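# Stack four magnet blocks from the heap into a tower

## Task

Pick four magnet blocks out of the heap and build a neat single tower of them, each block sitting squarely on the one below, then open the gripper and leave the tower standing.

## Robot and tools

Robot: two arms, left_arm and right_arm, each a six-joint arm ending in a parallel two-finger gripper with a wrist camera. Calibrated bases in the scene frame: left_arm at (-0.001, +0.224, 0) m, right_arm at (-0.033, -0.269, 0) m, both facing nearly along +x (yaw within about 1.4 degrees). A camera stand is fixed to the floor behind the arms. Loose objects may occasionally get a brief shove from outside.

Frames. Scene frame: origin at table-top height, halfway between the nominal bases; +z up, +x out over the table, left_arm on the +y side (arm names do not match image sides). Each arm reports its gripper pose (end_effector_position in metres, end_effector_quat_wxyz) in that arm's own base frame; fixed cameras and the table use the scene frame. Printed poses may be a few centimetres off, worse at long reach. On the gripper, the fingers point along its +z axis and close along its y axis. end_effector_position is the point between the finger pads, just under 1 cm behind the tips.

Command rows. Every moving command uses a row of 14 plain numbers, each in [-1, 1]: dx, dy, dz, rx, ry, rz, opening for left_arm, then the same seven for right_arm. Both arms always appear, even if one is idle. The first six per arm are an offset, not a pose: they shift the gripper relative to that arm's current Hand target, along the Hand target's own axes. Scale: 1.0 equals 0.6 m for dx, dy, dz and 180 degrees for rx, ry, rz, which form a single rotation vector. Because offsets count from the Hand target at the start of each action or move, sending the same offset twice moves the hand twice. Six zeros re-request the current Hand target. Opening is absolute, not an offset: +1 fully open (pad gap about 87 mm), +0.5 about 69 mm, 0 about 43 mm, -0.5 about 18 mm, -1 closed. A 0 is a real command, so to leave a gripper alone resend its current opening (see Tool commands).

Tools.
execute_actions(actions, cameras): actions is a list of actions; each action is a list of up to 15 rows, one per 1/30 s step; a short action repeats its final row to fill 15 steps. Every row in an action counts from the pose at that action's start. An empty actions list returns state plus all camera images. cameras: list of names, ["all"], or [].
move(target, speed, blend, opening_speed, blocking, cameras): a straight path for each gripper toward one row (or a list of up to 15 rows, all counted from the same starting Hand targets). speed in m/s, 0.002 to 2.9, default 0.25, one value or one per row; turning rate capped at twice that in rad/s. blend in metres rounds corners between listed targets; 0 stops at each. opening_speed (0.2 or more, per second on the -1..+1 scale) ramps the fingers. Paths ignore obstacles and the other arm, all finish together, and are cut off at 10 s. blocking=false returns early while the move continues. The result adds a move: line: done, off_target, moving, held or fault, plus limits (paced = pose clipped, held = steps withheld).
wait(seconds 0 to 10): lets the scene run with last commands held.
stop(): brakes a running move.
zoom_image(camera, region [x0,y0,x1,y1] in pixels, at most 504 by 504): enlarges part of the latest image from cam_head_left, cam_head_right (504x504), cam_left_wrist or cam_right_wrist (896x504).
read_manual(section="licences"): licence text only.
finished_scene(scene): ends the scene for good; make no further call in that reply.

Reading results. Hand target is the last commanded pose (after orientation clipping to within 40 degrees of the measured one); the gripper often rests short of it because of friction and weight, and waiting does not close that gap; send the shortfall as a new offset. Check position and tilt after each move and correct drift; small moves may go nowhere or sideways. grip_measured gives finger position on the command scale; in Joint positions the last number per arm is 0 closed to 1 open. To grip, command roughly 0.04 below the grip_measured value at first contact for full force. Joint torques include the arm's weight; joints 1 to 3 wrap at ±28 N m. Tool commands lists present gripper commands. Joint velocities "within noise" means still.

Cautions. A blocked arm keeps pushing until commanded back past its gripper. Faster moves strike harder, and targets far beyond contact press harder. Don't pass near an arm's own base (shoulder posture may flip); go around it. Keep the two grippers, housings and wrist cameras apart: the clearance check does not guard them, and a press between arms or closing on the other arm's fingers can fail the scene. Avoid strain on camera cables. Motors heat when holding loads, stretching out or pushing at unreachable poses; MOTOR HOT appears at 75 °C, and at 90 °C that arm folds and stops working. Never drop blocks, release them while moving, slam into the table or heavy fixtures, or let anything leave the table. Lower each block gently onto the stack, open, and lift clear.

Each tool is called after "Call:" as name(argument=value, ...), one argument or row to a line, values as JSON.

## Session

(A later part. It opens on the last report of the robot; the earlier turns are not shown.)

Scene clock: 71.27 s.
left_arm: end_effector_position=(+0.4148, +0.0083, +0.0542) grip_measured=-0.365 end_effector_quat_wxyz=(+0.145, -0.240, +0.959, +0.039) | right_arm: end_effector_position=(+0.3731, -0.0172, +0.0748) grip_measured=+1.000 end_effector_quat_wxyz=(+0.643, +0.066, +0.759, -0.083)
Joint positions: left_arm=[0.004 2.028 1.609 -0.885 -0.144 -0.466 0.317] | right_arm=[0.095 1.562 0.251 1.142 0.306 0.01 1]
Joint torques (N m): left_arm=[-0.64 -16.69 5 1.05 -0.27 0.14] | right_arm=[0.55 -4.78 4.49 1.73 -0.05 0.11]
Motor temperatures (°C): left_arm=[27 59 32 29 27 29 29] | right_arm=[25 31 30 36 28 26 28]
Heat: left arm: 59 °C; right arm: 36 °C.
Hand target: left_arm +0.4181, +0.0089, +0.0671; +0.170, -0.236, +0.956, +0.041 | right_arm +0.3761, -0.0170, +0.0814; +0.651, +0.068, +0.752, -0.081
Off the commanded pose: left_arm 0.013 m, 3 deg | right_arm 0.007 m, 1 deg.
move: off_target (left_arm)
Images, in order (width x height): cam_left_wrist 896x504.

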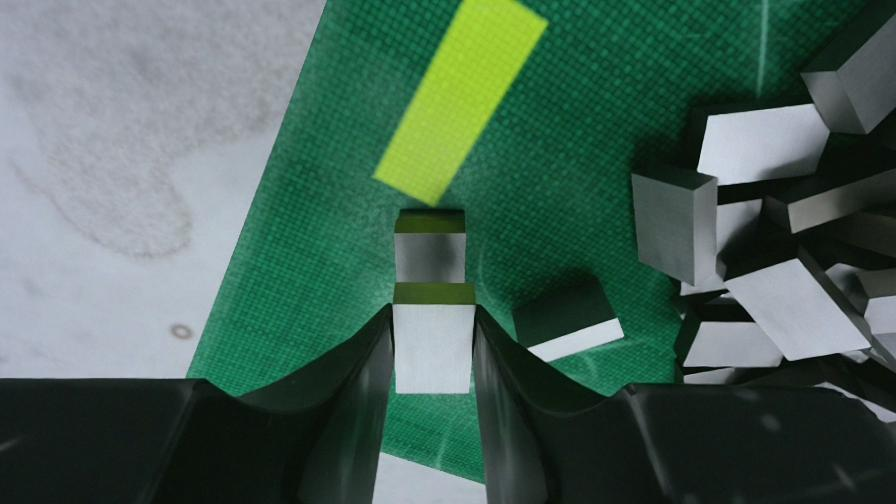

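Call:
move(
  target=[0.0115,0,0.0313,0,0,0,-0.42, 0,0,0,0,0,0,1],
  speed=0.12,
  cameras=["cam_left_wrist"],
)

Call:
zoom_image(
  camera="cam_left_wrist",
  region=[340, 200, 540, 400],
)

Scene clock: 73.10 s.
left_arm: end_effector_position=(+0.4152, +0.0083, +0.0399) grip_measured=-0.365 end_effector_quat_wxyz=(+0.152, -0.240, +0.958, +0.038) | right_arm: end_effector_position=(+0.3731, -0.0172, +0.0748) grip_measured=+1.000 end_effector_quat_wxyz=(+0.643, +0.066, +0.759, -0.083)
Joint positions: left_arm=[0.004 2.028 1.549 -0.811 -0.144 -0.466 0.317] | right_arm=[0.095 1.562 0.251 1.142 0.306 0.01 1]
Joint torques (N m): left_arm=[-0.61 -15.24 5 1.08 -0.3 0.14] | right_arm=[0.57 -4.79 4.49 1.73 -0.05 0.11]
Motor temperatures (°C): left_arm=[27 59 32 29 27 29 29] | right_arm=[25 31 30 37 28 26 28]
Heat: left arm: 59 °C; right arm: 37 °C.
Hand target: left_arm +0.4182, +0.0088, +0.0472; +0.170, -0.236, +0.956, +0.041 | right_arm +0.3761, -0.0170, +0.0814; +0.651, +0.068, +0.752, -0.081
Off the commanded pose: left_arm 0.008 m, 2 deg | right_arm 0.007 m, 1 deg.
move: done
Images, in order (width x height): cam_left_wrist 896x504.

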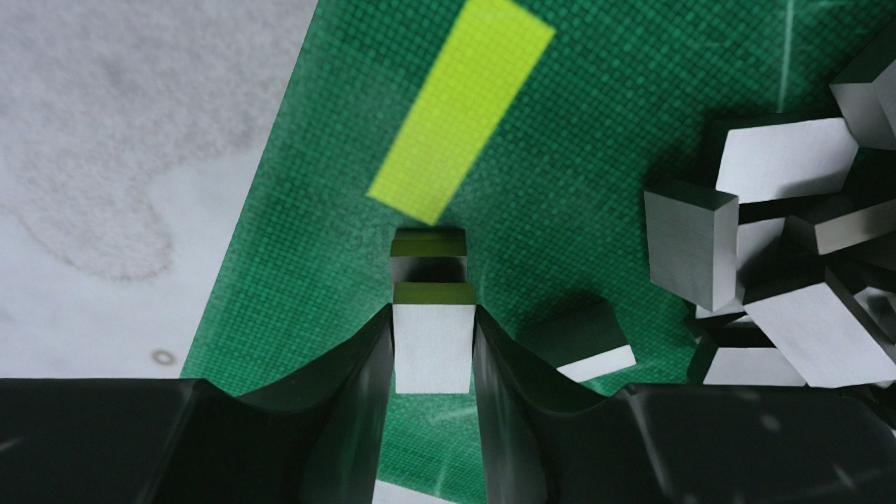

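Scaled by 2.520 from the camera's 896x504 image, which has a finer 1280x720 frame.

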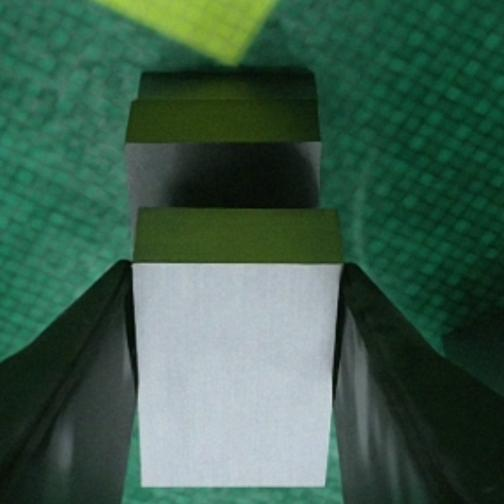

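Call:
move(
  target=[0.0015,0.005,0.0137,0,0,0,-0.42, 0,0,0,0,0,0,1],
  speed=0.1,
  cameras=["cam_left_wrist"],
)

Call:
zoom_image(
  camera="cam_left_wrist",
  region=[340, 200, 540, 400],
)

Scene clock: 76.03 s.
left_arm: end_effector_position=(+0.4162, +0.0085, +0.0352) grip_measured=-0.365 end_effector_quat_wxyz=(+0.157, -0.238, +0.958, +0.037) | right_arm: end_effector_position=(+0.3731, -0.0172, +0.0748) grip_measured=+1.000 end_effector_quat_wxyz=(+0.643, +0.066, +0.759, -0.083)
Joint positions: left_arm=[0.004 2.028 1.529 -0.782 -0.144 -0.461 0.317] | right_arm=[0.095 1.562 0.251 1.142 0.306 0.01 1]
Joint torques (N m): left_arm=[0.1 -14.41 4.98 1.1 -0.27 0.18] | right_arm=[0.57 -4.78 4.51 1.73 -0.05 0.11]
Motor temperatures (°C): left_arm=[27 58 32 30 27 29 29] | right_arm=[25 31 30 37 28 26 28]
Heat: left arm: 58 °C; right arm: 37 °C.
Hand target: left_arm +0.4185, +0.0124, +0.0391; +0.170, -0.236, +0.956, +0.041 | right_arm +0.3761, -0.0170, +0.0814; +0.651, +0.068, +0.752, -0.081
Off the commanded pose: left_arm 0.006 m, 2 deg | right_arm 0.007 m, 1 deg.
move: done
Images, in order (width x height): cam_left_wrist 896x504.

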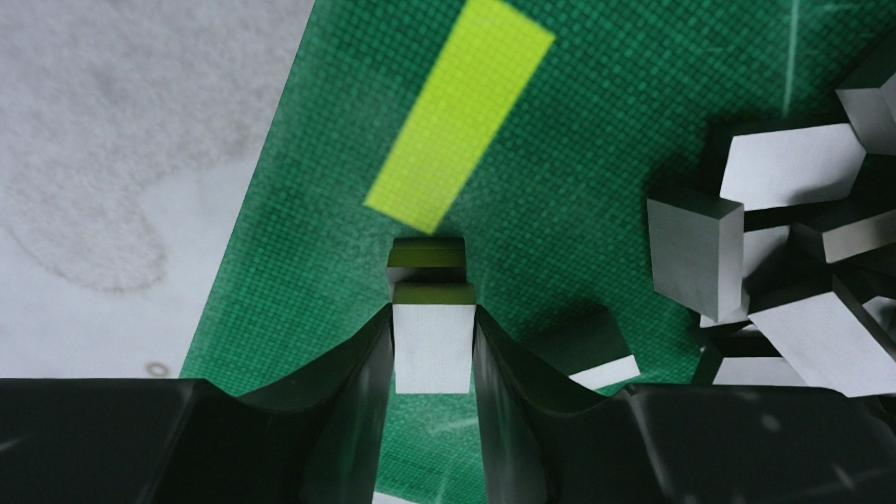

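Scaled by 2.520 from the camera's 896x504 image, which has a finer 1280x720 frame.

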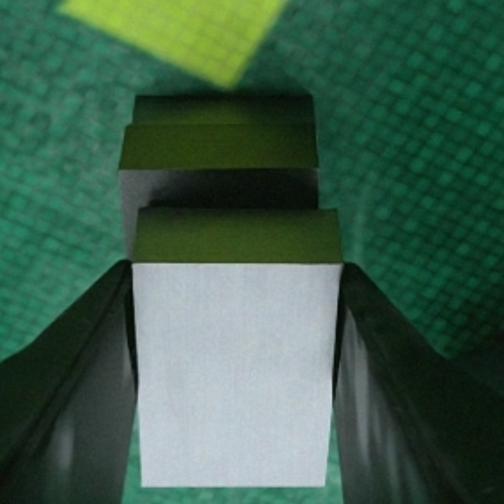

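Call:
move(
  target=[-0.0085,0.0085,0.0,0,0,0,-0.42, 0,0,0,0,0,0,1],
  speed=0.1,
  cameras=["cam_left_wrist"],
)

Call:
zoom_image(
  camera="cam_left_wrist",
  region=[340, 200, 540, 400],
)

Scene clock: 77.20 s.
left_arm: end_effector_position=(+0.4158, +0.0151, +0.0352) grip_measured=-0.365 end_effector_quat_wxyz=(+0.156, -0.237, +0.958, +0.039) | right_arm: end_effector_position=(+0.3731, -0.0172, +0.0748) grip_measured=+1.000 end_effector_quat_wxyz=(+0.643, +0.066, +0.759, -0.083)
Joint positions: left_arm=[0.018 2.028 1.529 -0.781 -0.144 -0.446 0.317] | right_arm=[0.095 1.562 0.251 1.142 0.306 0.01 1]
Joint torques (N m): left_arm=[0.28 -13.96 6 1.06 -0.23 0.2] | right_arm=[0.58 -4.79 4.51 1.73 -0.06 0.11]
Motor temperatures (°C): left_arm=[27 58 32 30 27 29 29] | right_arm=[25 31 30 37 28 26 28]
Heat: left arm: 58 °C; right arm: 37 °C.
Hand target: left_arm +0.4203, +0.0192, +0.0409; +0.170, -0.236, +0.956, +0.041 | right_arm +0.3761, -0.0170, +0.0814; +0.651, +0.068, +0.752, -0.081
Off the commanded pose: left_arm 0.008 m, 2 deg | right_arm 0.007 m, 1 deg.
move: done
Images, in order (width x height): cam_left_wrist 896x504.

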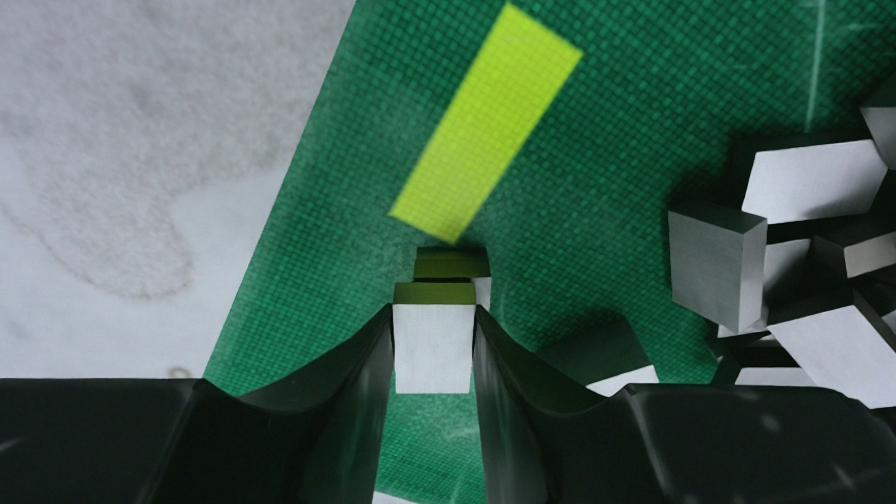

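Scaled by 2.520 from the camera's 896x504 image, which has a finer 1280x720 frame.

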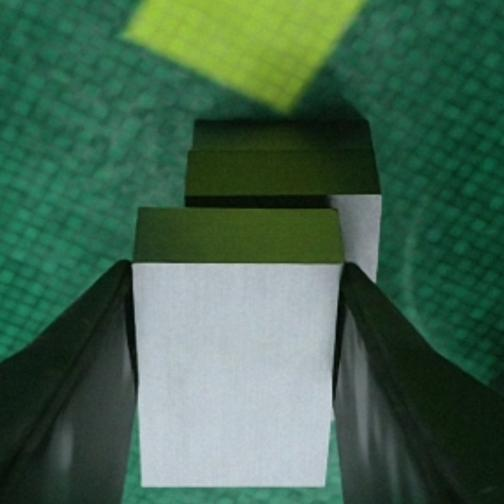

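Call:
move(
  target=[0.006,-0.0198,-0.002,0,0,0,-0.42, 0,0,0,0,0,0,1],
  speed=0.1,
  cameras=["cam_left_wrist"],
)

Call:
zoom_image(
  camera="cam_left_wrist",
  region=[340, 200, 540, 400],
)

Scene clock: 78.33 s.
left_arm: end_effector_position=(+0.4162, +0.0059, +0.0352) grip_measured=-0.365 end_effector_quat_wxyz=(+0.157, -0.233, +0.959, +0.037) | right_arm: end_effector_position=(+0.3731, -0.0172, +0.0748) grip_measured=+1.000 end_effector_quat_wxyz=(+0.643, +0.066, +0.759, -0.083)
Joint positions: left_arm=[-0.003 2.028 1.529 -0.781 -0.145 -0.458 0.317] | right_arm=[0.095 1.562 0.251 1.142 0.306 0.01 1]
Joint torques (N m): left_arm=[-0.42 -13.14 7.01 0.97 -0.31 0.01] | right_arm=[0.57 -4.75 4.51 1.73 -0.05 0.11]
Motor temperatures (°C): left_arm=[27 57 32 30 27 29 29] | right_arm=[25 31 30 37 28 26 28]
Heat: left arm: 57 °C; right arm: 37 °C.
Hand target: left_arm +0.4225, +0.0070, +0.0408; +0.170, -0.237, +0.956, +0.041 | right_arm +0.3761, -0.0170, +0.0814; +0.651, +0.068, +0.752, -0.081
Off the commanded pose: left_arm 0.008 m, 2 deg | right_arm 0.007 m, 1 deg.
move: done
Images, in order (width x height): cam_left_wrist 896x504.

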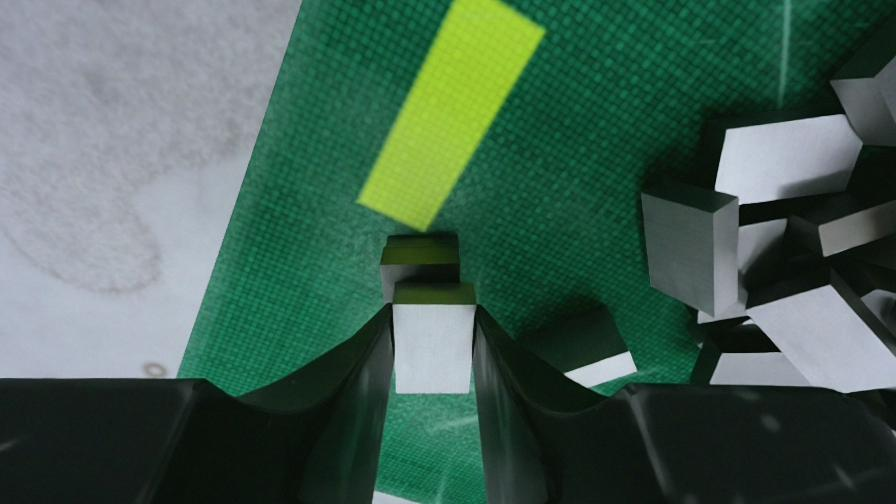

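Scaled by 2.520 from the camera's 896x504 image, which has a finer 1280x720 frame.

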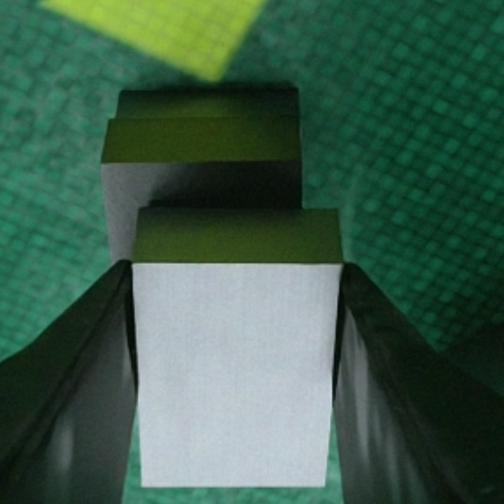

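Call:
move(
  target=[-0.012,0.0065,0.0044,0,0,0,-0.42, 0,0,0,0,0,0,1],
  speed=0.1,
  cameras=["cam_left_wrist"],
)

Call:
zoom_image(
  camera="cam_left_wrist",
  region=[340, 200, 540, 400],
)

Scene clock: 79.40 s.
left_arm: end_effector_position=(+0.4162, +0.0086, +0.0352) grip_measured=-0.365 end_effector_quat_wxyz=(+0.157, -0.235, +0.959, +0.038) | right_arm: end_effector_position=(+0.3731, -0.0172, +0.0748) grip_measured=+1.000 end_effector_quat_wxyz=(+0.643, +0.066, +0.759, -0.083)
Joint positions: left_arm=[0.003 2.028 1.529 -0.781 -0.146 -0.457 0.317] | right_arm=[0.095 1.562 0.251 1.142 0.306 0.01 1]
Joint torques (N m): left_arm=[0.4 -11.54 8.94 0.93 -0.26 0.17] | right_arm=[0.57 -4.77 4.51 1.73 -0.06 0.11]
Motor temperatures (°C): left_arm=[27 57 32 30 27 29 29] | right_arm=[25 31 30 37 28 26 28]
Heat: left arm: 57 °C; right arm: 37 °C.
Hand target: left_arm +0.4275, +0.0139, +0.0408; +0.170, -0.236, +0.956, +0.041 | right_arm +0.3761, -0.0170, +0.0814; +0.651, +0.068, +0.752, -0.081
Off the commanded pose: left_arm 0.014 m, 2 deg | right_arm 0.007 m, 1 deg.
move: off_target (left_arm)
Images, in order (width x height): cam_left_wrist 896x504.

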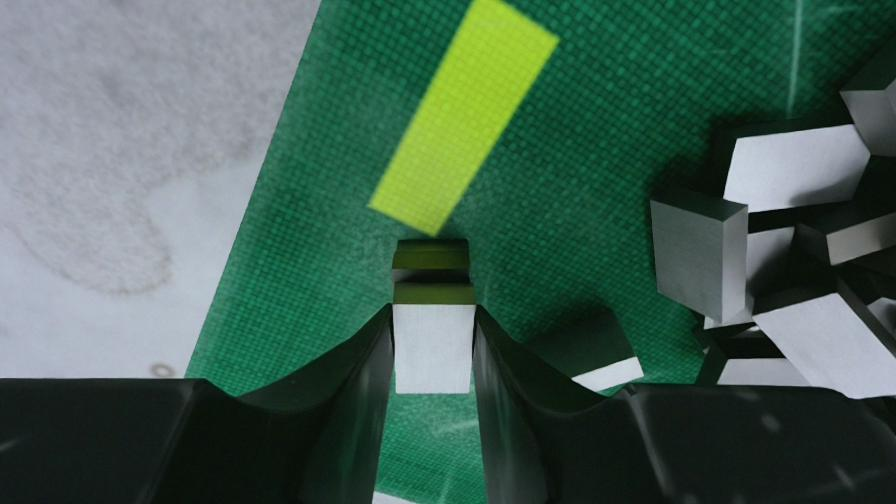

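Scaled by 2.520 from the camera's 896x504 image, which has a finer 1280x720 frame.

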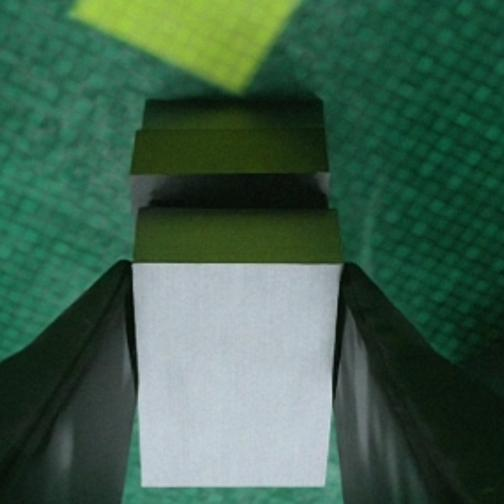

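Call:
move(
  target=[0.0,0.0,0.016,0,0,0,-0.42, 0,0,0,0,0,0,1],
  speed=0.08,
  cameras=["cam_left_wrist"],
)

Call:
zoom_image(
  camera="cam_left_wrist",
  region=[340, 200, 540, 400],
)

Scene clock: 80.33 s.
left_arm: end_effector_position=(+0.4170, +0.0103, +0.0339) grip_measured=-0.365 end_effector_quat_wxyz=(+0.156, -0.235, +0.959, +0.039) | right_arm: end_effector_position=(+0.3731, -0.0172, +0.0748) grip_measured=+1.000 end_effector_quat_wxyz=(+0.643, +0.066, +0.759, -0.083)
Joint positions: left_arm=[0.007 2.034 1.532 -0.78 -0.146 -0.452 0.317] | right_arm=[0.095 1.562 0.251 1.142 0.306 0.01 1]
Joint torques (N m): left_arm=[0.39 -10.28 8.1 1.18 -0.24 0.16] | right_arm=[0.55 -4.78 4.49 1.73 -0.06 0.11]
Motor temperatures (°C): left_arm=[27 57 33 30 27 29 29] | right_arm=[25 31 30 37 28 26 28]
Heat: left arm: 57 °C; right arm: 37 °C.
Hand target: left_arm +0.4305, +0.0155, +0.0318; +0.170, -0.236, +0.956, +0.041 | right_arm +0.3761, -0.0170, +0.0814; +0.651, +0.068, +0.752, -0.081
Off the commanded pose: left_arm 0.015 m, 2 deg | right_arm 0.007 m, 1 deg.
move: off_target (left_arm)
Images, in order (width x height): cam_left_wrist 896x504.

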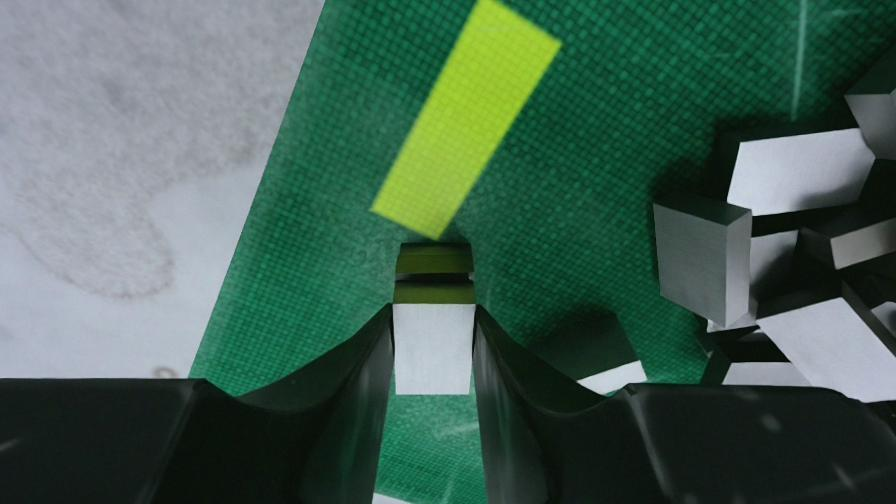

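Scaled by 2.520 from the camera's 896x504 image, which has a finer 1280x720 frame.

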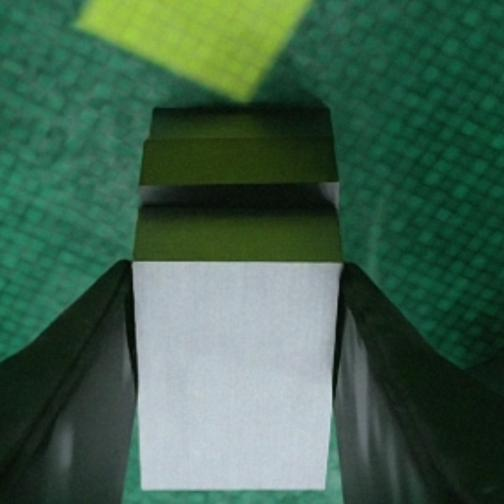

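Call:
move(
  target=[
    [0.0035,0.0,0.0095,0,0,0,-0.42, 0,0,0,0,0,0,1],
    [0.0035,0.0,0.0095,0,0,0,-0.1, 0,0,0,0,0,0,1],
  ],
  speed=0.06,
  opening_speed=0.6,
  cameras=["cam_left_wrist"],
)

Call:
zoom_image(
  camera="cam_left_wrist",
  region=[340, 200, 540, 400],
)

Scene clock: 82.03 s.
left_arm: end_effector_position=(+0.4225, +0.0105, +0.0257) grip_measured=-0.100 end_effector_quat_wxyz=(+0.159, -0.234, +0.958, +0.038) | right_arm: end_effector_position=(+0.3731, -0.0172, +0.0748) grip_measured=+1.000 end_effector_quat_wxyz=(+0.643, +0.066, +0.759, -0.083)
Joint positions: left_arm=[0.007 2.057 1.532 -0.75 -0.146 -0.451 0.45] | right_arm=[0.095 1.562 0.251 1.142 0.306 0.01 1]
Joint torques (N m): left_arm=[0.42 -11.99 6.97 1.1 -0.25 0.14] | right_arm=[0.57 -4.78 4.51 1.73 -0.05 0.11]
Motor temperatures (°C): left_arm=[27 57 33 30 27 29 29] | right_arm=[25 31 30 37 28 26 28]
Heat: left arm: 57 °C; right arm: 37 °C.
Hand target: left_arm +0.4305, +0.0155, +0.0257; +0.170, -0.236, +0.956, +0.041 | right_arm +0.3761, -0.0170, +0.0814; +0.651, +0.068, +0.752, -0.081
Off the commanded pose: left_arm 0.009 m, 1 deg | right_arm 0.007 m, 1 deg.
move: done; target 2's new opening was sent with left_arm's hand 0.017 m and 2 deg from that target
Images, in order (width x height): cam_left_wrist 896x504.

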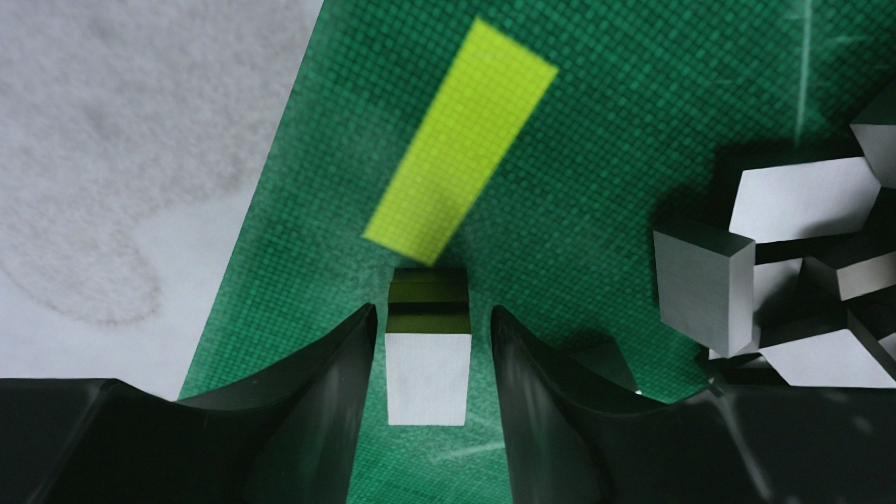

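Scaled by 2.520 from the camera's 896x504 image, which has a finer 1280x720 frame.

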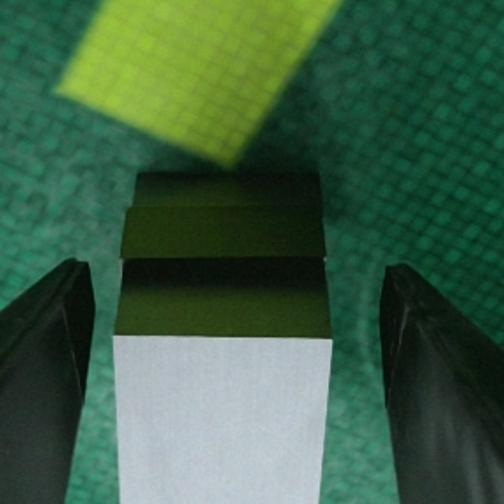

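Call:
move(
  target=[
    [-0.029,0,-0.078,0,0,0,-0.1, 0,0,0,0,0,0,1],
    [0.147,-0.212,-0.176,-0.0373,0.107,-0.209,0.0, 0,0,0,0,0,0,1],
  ],
  speed=[0.2,0.5],
  blend=[0.01,0],
  cameras=["cam_left_wrist"],
)

Scene clock: 85.13 s.
left_arm: end_effector_position=(+0.3807, -0.1500, +0.0924) grip_measured=+0.000 end_effector_quat_wxyz=(+0.005, -0.539, +0.842, +0.003) | right_arm: end_effector_position=(+0.3731, -0.0172, +0.0748) grip_measured=+1.000 end_effector_quat_wxyz=(+0.643, +0.066, +0.759, -0.083)
Joint positions: left_arm=[-0.279 2.134 1.917 -1.351 -0.011 -1.417 0.5] | right_arm=[0.095 1.562 0.251 1.142 0.306 0.01 1]
Joint torques (N m): left_arm=[-0.1 -11.81 7.97 0.12 -0.03 0.01] | right_arm=[0.55 -4.78 4.51 1.73 -0.05 0.11]
Motor temperatures (°C): left_arm=[27 56 33 30 27 29 29] | right_arm=[25 31 30 37 28 26 28]
Heat: left arm: 56 °C; right arm: 37 °C.
Hand target: left_arm +0.3842, -0.1526, +0.0945; +0.001, -0.543, +0.840, +0.000 | right_arm +0.3761, -0.0170, +0.0814; +0.651, +0.068, +0.752, -0.081
Off the commanded pose: left_arm 0.005 m, 1 deg | right_arm 0.007 m, 1 deg.
move: done
Images, in order (width x height): cam_left_wrist 896x504.

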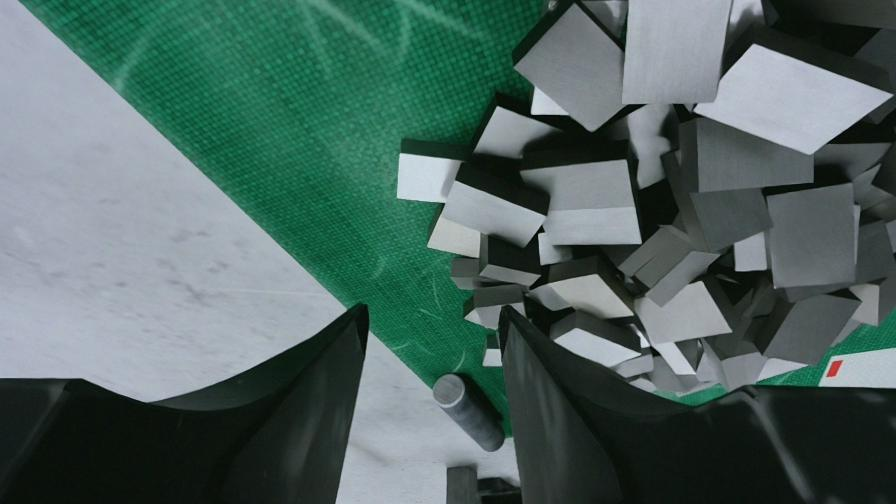

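Call:
move(
  target=[-0.193,0.012,0.0575,0,0,0.588,-1, 0,0,0,0,0,0,1],
  speed=0.8,
  cameras=["cam_left_wrist"],
)

Scene clock: 88.23 s.
left_arm: end_effector_position=(+0.4228, -0.0449, +0.0618) grip_measured=-1.000 end_effector_quat_wxyz=(+0.003, +0.341, +0.940, +0.006) | right_arm: end_effector_position=(+0.3731, -0.0172, +0.0748) grip_measured=+1.000 end_effector_quat_wxyz=(+0.643, +0.066, +0.759, -0.083)
Joint positions: left_arm=[-0.16 2.354 2.157 -1.366 -0.011 0.535 0] | right_arm=[0.095 1.562 0.251 1.142 0.306 0.01 1]
Joint torques (N m): left_arm=[0.34 -13.44 7.62 0.2 0.07 0.18] | right_arm=[0.57 -4.78 4.52 1.73 -0.06 0.11]
Motor temperatures (°C): left_arm=[27 56 34 30 27 29 29] | right_arm=[25 31 31 37 28 26 28]
Heat: left arm: 56 °C; right arm: 37 °C.
Hand target: left_arm +0.4252, -0.0439, +0.0603; +0.001, +0.342, +0.940, +0.001 | right_arm +0.3761, -0.0170, +0.0814; +0.651, +0.068, +0.752, -0.081
Off the commanded pose: left_arm 0.003 m, 1 deg | right_arm 0.007 m, 1 deg.
move: done
Images, in order (width x height): cam_left_wrist 896x504.

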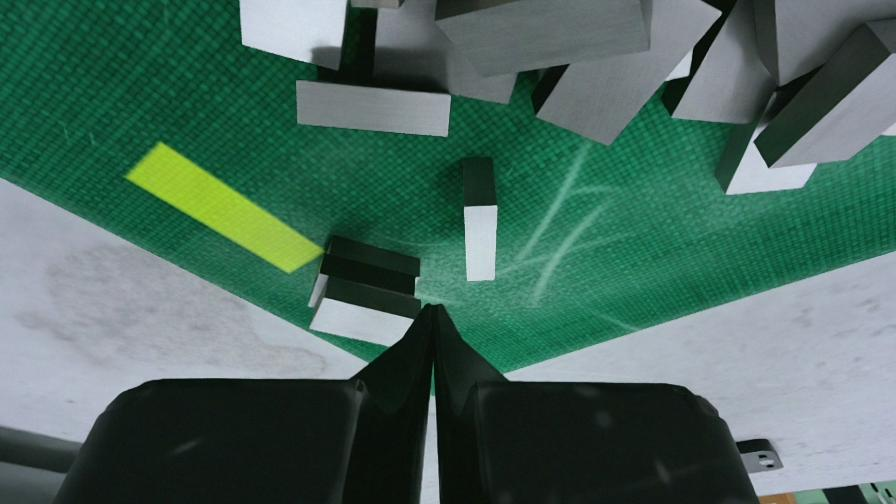

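Call:
move(
  target=[
    [0.003,0.0,0.072,0,0,0,-1, 0,0,0,0,0,0,1],
    [0.003,-0.043,0.072,0,0,0,-1, 0,0,0,0,0,0,1],
  ],
  speed=[0.25,0.07],
  cameras=["cam_left_wrist"],
)

Scene clock: 90.43 s.
left_arm: end_effector_position=(+0.4047, -0.0575, +0.0109) grip_measured=-1.000 end_effector_quat_wxyz=(-0.018, +0.343, +0.939, +0.003) | right_arm: end_effector_position=(+0.3731, -0.0172, +0.0748) grip_measured=+1.000 end_effector_quat_wxyz=(+0.643, +0.066, +0.759, -0.083)
Joint positions: left_arm=[-0.196 2.345 1.932 -1.192 -0.012 0.505 0] | right_arm=[0.095 1.562 0.251 1.142 0.306 0.01 1]
Joint torques (N m): left_arm=[-0.58 -17.84 4.04 0.49 0.07 -0.02] | right_arm=[0.57 -4.78 4.51 1.73 -0.05 0.11]
Motor temperatures (°C): left_arm=[27 57 33 30 27 29 29] | right_arm=[25 31 31 38 28 26 28]
Heat: left arm: 57 °C; right arm: 38 °C.
Hand target: left_arm +0.4073, -0.0624, +0.0171; +0.001, +0.342, +0.940, +0.001 | right_arm +0.3761, -0.0170, +0.0814; +0.651, +0.068, +0.752, -0.081
Off the commanded pose: left_arm 0.008 m, 2 deg | right_arm 0.007 m, 1 deg.
move: done
Images, in order (width x height): cam_left_wrist 896x504.

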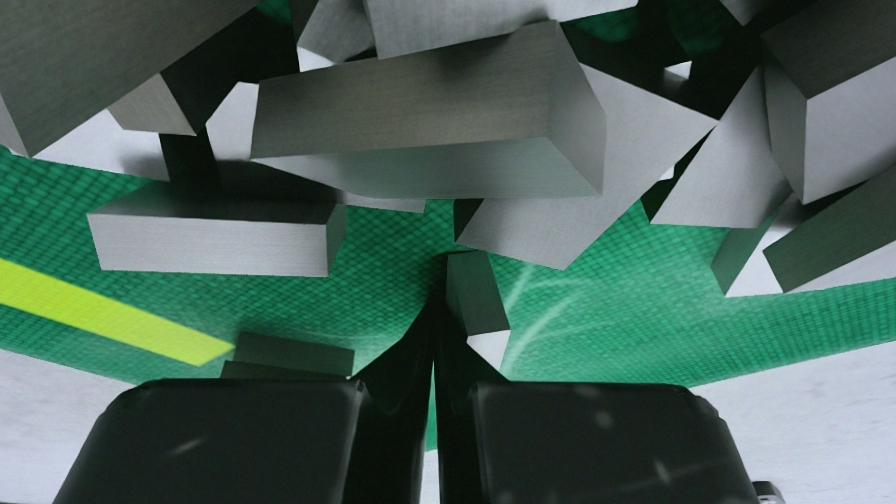

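Call:
move(
  target=[
    [0.0,0.012,-0.055,0,0,0,-1, 0,0,0,0,0,0,1],
    [0.0,0.012,-0.022,0,0,0,-1, 0,0,0,0,0,0,1],
  ],
  speed=0.15,
  cameras=["cam_left_wrist"],
)

Scene clock: 92.57 s.
left_arm: end_effector_position=(+0.4101, -0.0581, +0.0255) grip_measured=-1.000 end_effector_quat_wxyz=(-0.011, +0.343, +0.939, +0.004) | right_arm: end_effector_position=(+0.3731, -0.0172, +0.0748) grip_measured=+1.000 end_effector_quat_wxyz=(+0.643, +0.066, +0.759, -0.083)
Joint positions: left_arm=[-0.194 2.345 1.993 -1.239 -0.012 0.505 0] | right_arm=[0.095 1.562 0.251 1.142 0.306 0.01 1]
Joint torques (N m): left_arm=[0.43 -17.26 4.45 0.42 0.07 0.17] | right_arm=[0.57 -4.78 4.51 1.73 -0.05 0.11]
Motor temperatures (°C): left_arm=[27 59 33 30 27 29 29] | right_arm=[25 31 31 38 28 26 28]
Heat: left arm: 59 °C; right arm: 38 °C.
Hand target: left_arm +0.4119, -0.0571, +0.0302; +0.001, +0.342, +0.940, +0.001 | right_arm +0.3761, -0.0170, +0.0814; +0.651, +0.068, +0.752, -0.081
Off the commanded pose: left_arm 0.005 m, 1 deg | right_arm 0.007 m, 1 deg.
move: done
Images, in order (width x height): cam_left_wrist 896x504.

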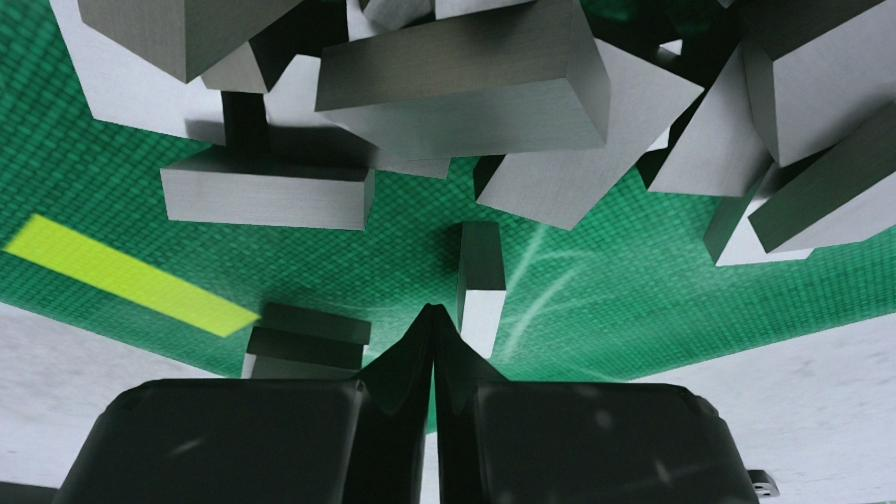

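Call:
move(
  target=[0.0,-0.043,0.0,0,0,0,-1, 0,0,0,0,0,0,1],
  speed=0.07,
  cameras=["cam_left_wrist"],
)

Scene clock: 93.80 s.
left_arm: end_effector_position=(+0.3940, -0.0731, +0.0206) grip_measured=-1.000 end_effector_quat_wxyz=(-0.018, +0.345, +0.939, +0.004) | right_arm: end_effector_position=(+0.3731, -0.0172, +0.0748) grip_measured=+1.000 end_effector_quat_wxyz=(+0.643, +0.066, +0.759, -0.083)
Joint positions: left_arm=[-0.236 2.305 1.901 -1.201 -0.012 0.468 0] | right_arm=[0.095 1.562 0.251 1.142 0.306 0.01 1]
Joint torques (N m): left_arm=[-0.32 -18.22 4.25 0.38 0.08 0.02] | right_arm=[0.58 -4.78 4.51 1.73 -0.06 0.11]
Motor temperatures (°C): left_arm=[27 60 33 30 27 29 29] | right_arm=[25 32 31 38 28 26 28]
Heat: left arm: 60 °C; right arm: 38 °C.
Hand target: left_arm +0.3953, -0.0767, +0.0302; +0.001, +0.342, +0.940, +0.001 | right_arm +0.3761, -0.0170, +0.0814; +0.651, +0.068, +0.752, -0.081
Off the commanded pose: left_arm 0.010 m, 2 deg | right_arm 0.007 m, 1 deg.
move: done
Images, in order (width x height): cam_left_wrist 896x504.

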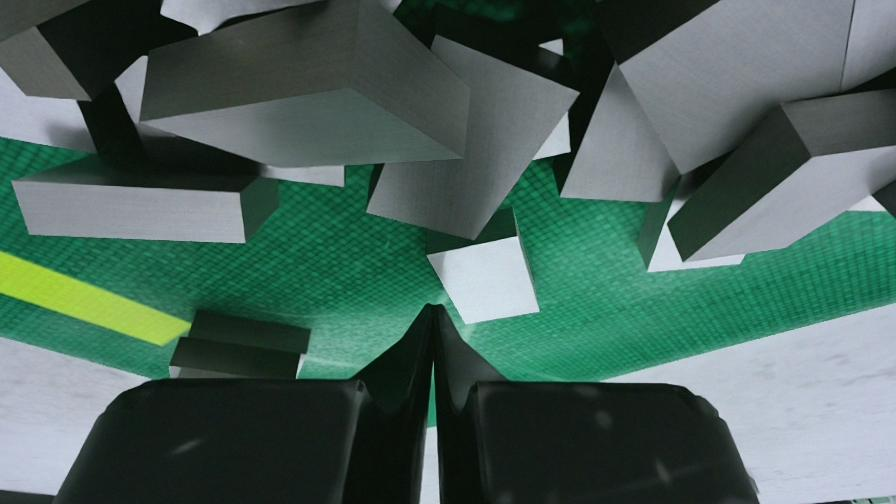

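Call:
move(
  target=[
    [0.0,0.0,-0.04,0,0,0,-1, 0,0,0,0,0,0,1],
    [-0.0037,-0.026,-0.055,0,0,-0.0945,-0.05, 0,0,0,0,0,0,1],
  ],
  speed=0.25,
  blend=[0.01,0],
  cameras=["cam_left_wrist"],
)

Scene clock: 96.13 s.
left_arm: end_effector_position=(+0.3798, -0.0833, +0.0410) grip_measured=-0.050 end_effector_quat_wxyz=(-0.029, +0.200, +0.979, +0.007) | right_arm: end_effector_position=(+0.3731, -0.0172, +0.0748) grip_measured=+1.000 end_effector_quat_wxyz=(+0.643, +0.066, +0.759, -0.083)
Joint positions: left_arm=[-0.239 2.286 1.946 -1.288 -0.012 0.164 0.475] | right_arm=[0.095 1.562 0.251 1.142 0.306 0.01 1]
Joint torques (N m): left_arm=[-0.69 -18.45 8.01 0.09 0.05 0.05] | right_arm=[0.57 -4.79 4.49 1.73 -0.05 0.11]
Motor temperatures (°C): left_arm=[27 60 33 30 27 29 29] | right_arm=[25 32 31 38 28 26 28]
Heat: left arm: 60 °C; right arm: 38 °C.
Hand target: left_arm +0.3869, -0.0902, +0.0632; +0.001, +0.200, +0.980, +0.001 | right_arm +0.3761, -0.0170, +0.0814; +0.651, +0.068, +0.752, -0.081
Off the commanded pose: left_arm 0.024 m, 3 deg | right_arm 0.007 m, 1 deg.
move: off_target (left_arm); target 2's new opening was sent with left_arm's hand 0.024 m and 3 deg from that target
Images, in order (width x height): cam_left_wrist 896x504.

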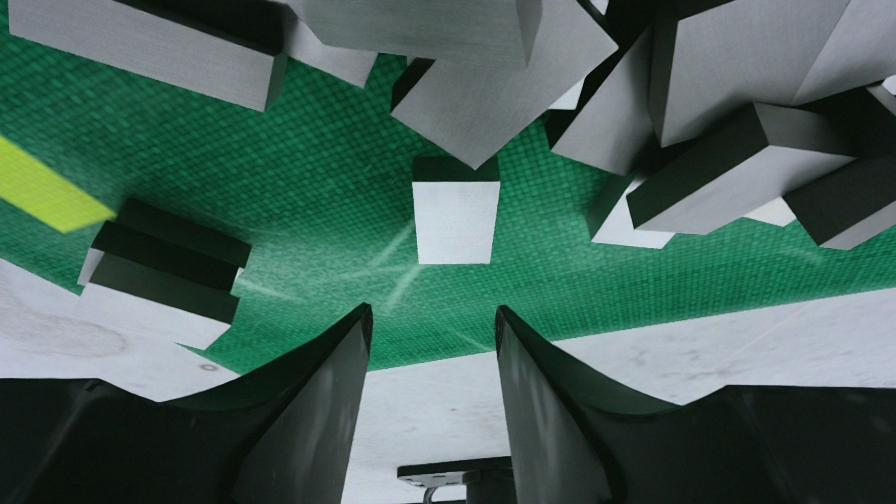

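Call:
move(
  target=[-0.0105,-0.0097,0.083,0,0,0,-0.05, 0,0,0,0,0,0,1],
  speed=0.15,
  cameras=["cam_left_wrist"],
)

Scene clock: 97.43 s.
left_arm: end_effector_position=(+0.3926, -0.0941, +0.0218) grip_measured=-0.050 end_effector_quat_wxyz=(+0.006, +0.200, +0.980, +0.006) | right_arm: end_effector_position=(+0.3731, -0.0172, +0.0748) grip_measured=+1.000 end_effector_quat_wxyz=(+0.643, +0.066, +0.759, -0.083)
Joint positions: left_arm=[-0.256 2.286 1.882 -1.155 -0.012 0.148 0.475] | right_arm=[0.095 1.562 0.251 1.142 0.306 0.01 1]
Joint torques (N m): left_arm=[-0.57 -13.46 4.56 0.53 0.04 0.06] | right_arm=[0.55 -4.78 4.52 1.73 -0.05 0.11]
Motor temperatures (°C): left_arm=[27 60 33 30 27 29 29] | right_arm=[25 32 31 38 28 26 28]
Heat: left arm: 60 °C; right arm: 38 °C.
Hand target: left_arm +0.3905, -0.0979, +0.0134; +0.001, +0.200, +0.980, +0.001 | right_arm +0.3761, -0.0170, +0.0814; +0.651, +0.068, +0.752, -0.081
Off the commanded pose: left_arm 0.009 m, 1 deg | right_arm 0.007 m, 1 deg.
move: done
Images, in order (width x height): cam_left_wrist 896x504.

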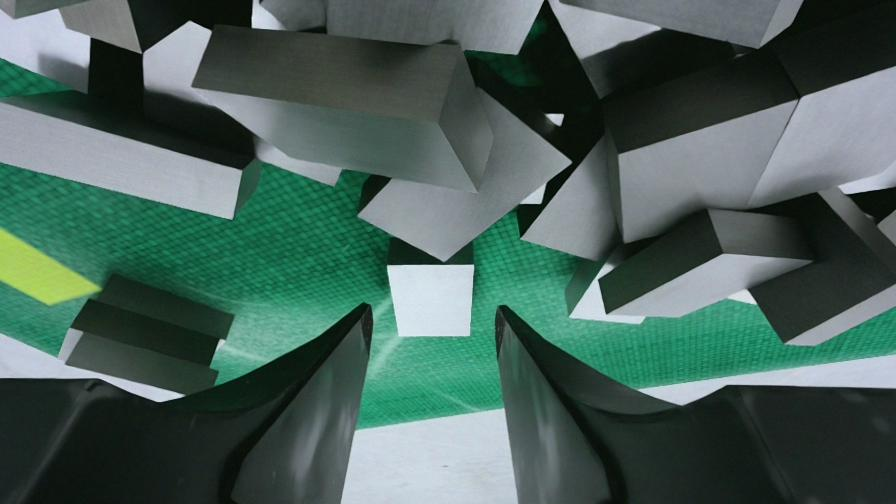

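Call:
move(
  target=[
    [0,0,0.022,0,0,0,-0.05, 0,0,0,0,0,0,1],
    [0,0,0.022,0,0,0,-0.42, 0,0,0,0,0,0,1],
  ],
  speed=0.12,
  opening_speed=0.8,
  cameras=["cam_left_wrist"],
)

Scene clock: 98.90 s.
left_arm: end_effector_position=(+0.3922, -0.0940, +0.0105) grip_measured=-0.363 end_effector_quat_wxyz=(+0.006, +0.200, +0.980, +0.006) | right_arm: end_effector_position=(+0.3731, -0.0172, +0.0748) grip_measured=+1.000 end_effector_quat_wxyz=(+0.643, +0.066, +0.759, -0.083)
Joint positions: left_arm=[-0.256 2.295 1.851 -1.116 -0.012 0.148 0.318] | right_arm=[0.095 1.562 0.251 1.142 0.306 0.01 1]
Joint torques (N m): left_arm=[-0.57 -13.18 4.42 0.58 0.05 0.05] | right_arm=[0.55 -4.79 4.51 1.73 -0.05 0.11]
Motor temperatures (°C): left_arm=[27 60 33 30 27 29 29] | right_arm=[25 32 31 38 28 26 28]
Heat: left arm: 60 °C; right arm: 38 °C.
Hand target: left_arm +0.3906, -0.0979, +0.0001; +0.001, +0.200, +0.980, +0.001 | right_arm +0.3761, -0.0170, +0.0814; +0.651, +0.068, +0.752, -0.081
Off the commanded pose: left_arm 0.011 m, 1 deg | right_arm 0.007 m, 1 deg.
move: off_target (left_arm); target 2's new opening was sent with left_arm's hand 0.011 m and 1 deg from that target
Images, in order (width x height): cam_left_wrist 896x504.

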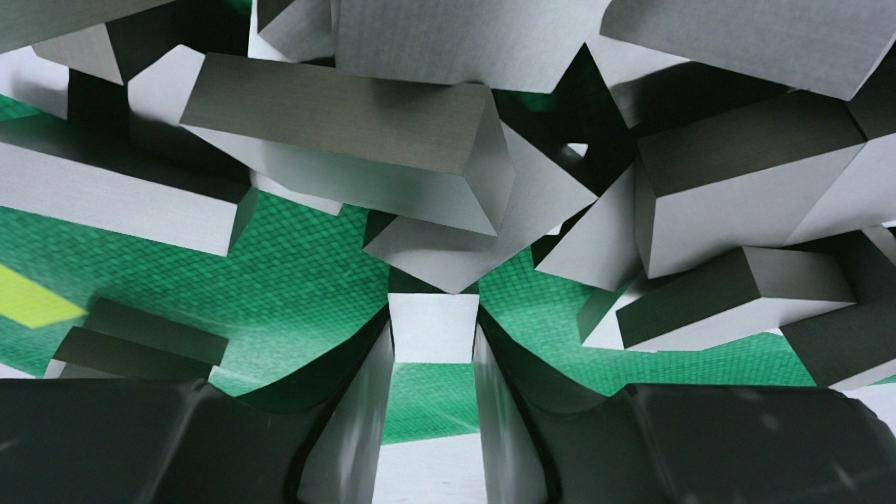

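Call:
move(
  target=[
    [0,0,-0.12,0,0,0,-0.42, 0,0,0,0,0,0,1],
    [0.0265,0.188,-0.142,0,0,-0.283,-0.42, 0,0,0,0,0,0,1],
  ],
  speed=[0.2,0.4],
  blend=[0.03,0],
  cameras=["cam_left_wrist"],
)

Call:
zoom_image(
  camera="cam_left_wrist",
  region=[300, 150, 600, 400],
)

Scene clock: 101.53 s.
left_arm: end_effector_position=(+0.4163, +0.0152, +0.0824) grip_measured=-0.363 end_effector_quat_wxyz=(-0.001, -0.239, +0.971, +0.005) | right_arm: end_effector_position=(+0.3731, -0.0172, +0.0748) grip_measured=+1.000 end_effector_quat_wxyz=(+0.643, +0.066, +0.759, -0.083)
Joint positions: left_arm=[0.073 2.345 2.223 -1.451 -0.009 -0.411 0.318] | right_arm=[0.095 1.562 0.251 1.142 0.306 0.01 1]
Joint torques (N m): left_arm=[-0.4 -13.89 8.2 0.15 -0.01 0.08] | right_arm=[0.57 -4.78 4.49 1.73 -0.05 0.11]
Motor temperatures (°C): left_arm=[27 61 34 30 27 29 29] | right_arm=[25 32 31 38 28 26 28]
Heat: left arm: 61 °C; right arm: 38 °C.
Hand target: left_arm +0.4198, +0.0120, +0.0855; +0.001, -0.241, +0.970, +0.000 | right_arm +0.3761, -0.0170, +0.0814; +0.651, +0.068, +0.752, -0.081
Off the commanded pose: left_arm 0.006 m, 1 deg | right_arm 0.007 m, 1 deg.
move: done
Images, in order (width x height): cam_left_wrist 896x504.

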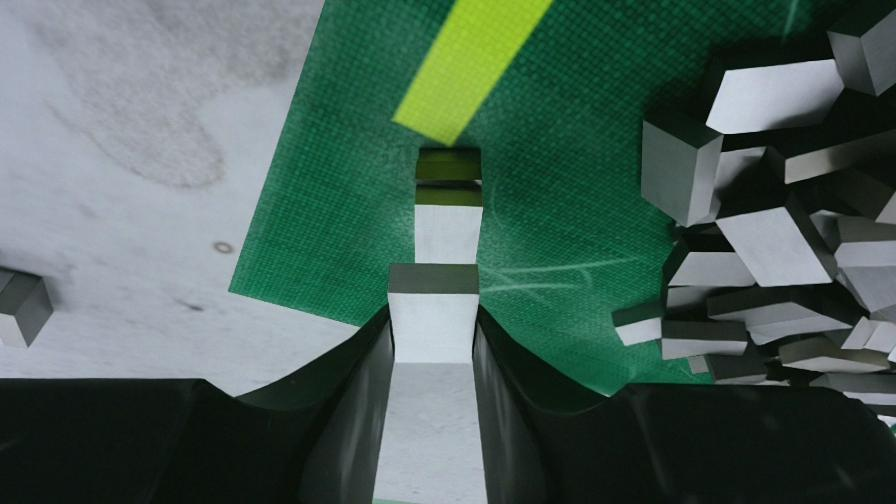

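Scaled by 1.680 from the camera's 896x504 image, which has a finer 1280x720 frame.

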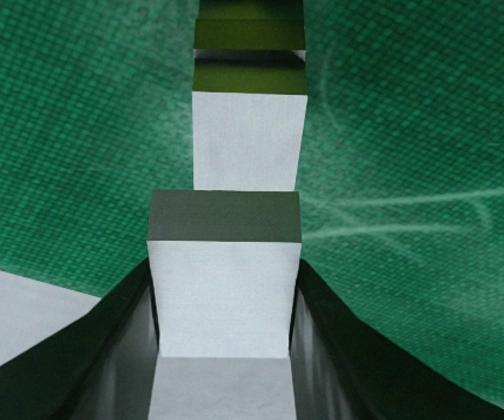

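Call:
move(
  target=[0.0122,-0.0085,0.0425,0,0,0,-0.42, 0,0,0,0,0,0,1],
  speed=0.15,
  cameras=["cam_left_wrist"],
)

Call:
zoom_image(
  camera="cam_left_wrist",
  region=[340, 180, 540, 380],
)

Scene clock: 103.23 s.
left_arm: end_effector_position=(+0.4146, +0.0081, +0.0546) grip_measured=-0.363 end_effector_quat_wxyz=(-0.008, -0.240, +0.971, +0.006) | right_arm: end_effector_position=(+0.3731, -0.0172, +0.0748) grip_measured=+1.000 end_effector_quat_wxyz=(+0.643, +0.066, +0.759, -0.083)
Joint positions: left_arm=[0.057 2.345 2.11 -1.354 -0.009 -0.428 0.318] | right_arm=[0.095 1.562 0.251 1.142 0.306 0.01 1]
Joint torques (N m): left_arm=[-0.58 -17.18 4.63 0.41 -0.01 0.02] | right_arm=[0.55 -4.77 4.49 1.73 -0.06 0.11]
Motor temperatures (°C): left_arm=[27 62 34 30 27 29 29] | right_arm=[25 32 31 38 28 26 28]
Heat: left arm: 62 °C; right arm: 38 °C.
Hand target: left_arm +0.4158, +0.0042, +0.0599; +0.001, -0.241, +0.970, +0.000 | right_arm +0.3761, -0.0170, +0.0814; +0.651, +0.068, +0.752, -0.081
Off the commanded pose: left_arm 0.007 m, 1 deg | right_arm 0.007 m, 1 deg.
move: done
Images, in order (width x height): cam_left_wrist 896x504.

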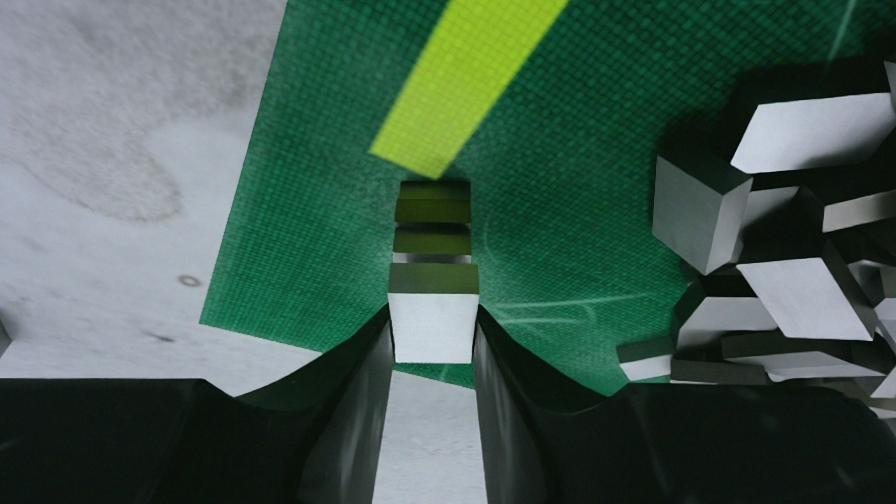

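Scaled by 2.520 from the camera's 896x504 image, which has a finer 1280x720 frame.

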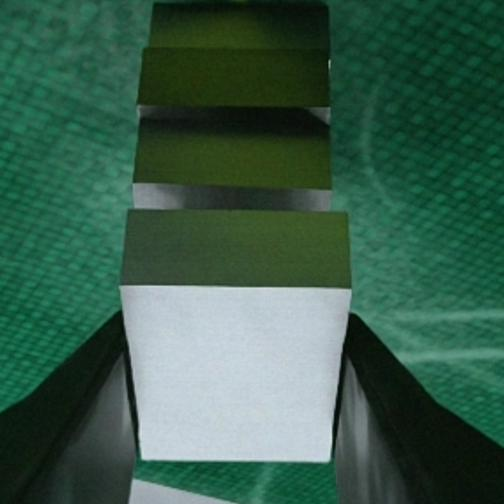

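Call:
move(
  target=[0,0,0.013,0,0,0,-0.42, 0,0,0,0,0,0,1],
  speed=0.08,
  cameras=["cam_left_wrist"],
)

Call:
zoom_image(
  camera="cam_left_wrist",
  region=[340, 180, 540, 380],
)

Scene clock: 105.33 s.
left_arm: end_effector_position=(+0.4147, +0.0081, +0.0470) grip_measured=-0.363 end_effector_quat_wxyz=(-0.008, -0.240, +0.971, +0.006) | right_arm: end_effector_position=(+0.3731, -0.0172, +0.0748) grip_measured=+1.000 end_effector_quat_wxyz=(+0.643, +0.066, +0.759, -0.083)
Joint positions: left_arm=[0.057 2.345 2.08 -1.324 -0.009 -0.428 0.318] | right_arm=[0.095 1.562 0.251 1.142 0.306 0.01 1]
Joint torques (N m): left_arm=[-0.55 -17.13 4.62 0.38 0 0.04] | right_arm=[0.57 -4.77 4.49 1.73 -0.05 0.11]
Motor temperatures (°C): left_arm=[27 63 34 30 27 29 29] | right_arm=[25 32 31 38 28 26 28]
Heat: left arm: 63 °C; right arm: 38 °C.
Hand target: left_arm +0.4158, +0.0042, +0.0522; +0.001, -0.241, +0.970, +0.000 | right_arm +0.3761, -0.0170, +0.0814; +0.651, +0.068, +0.752, -0.081
Off the commanded pose: left_arm 0.007 m, 1 deg | right_arm 0.007 m, 1 deg.
move: done
Images, in order (width x height): cam_left_wrist 896x504.

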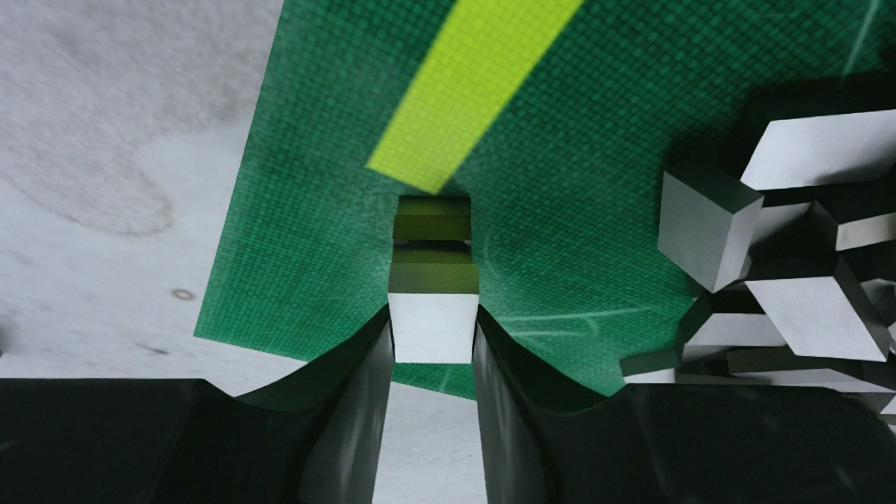

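Scaled by 2.520 from the camera's 896x504 image, which has a finer 1280x720 frame.

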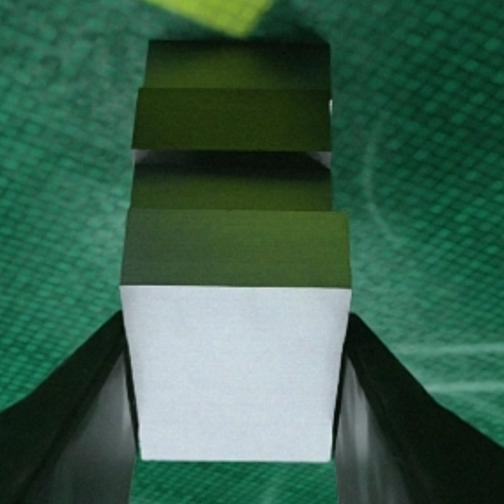

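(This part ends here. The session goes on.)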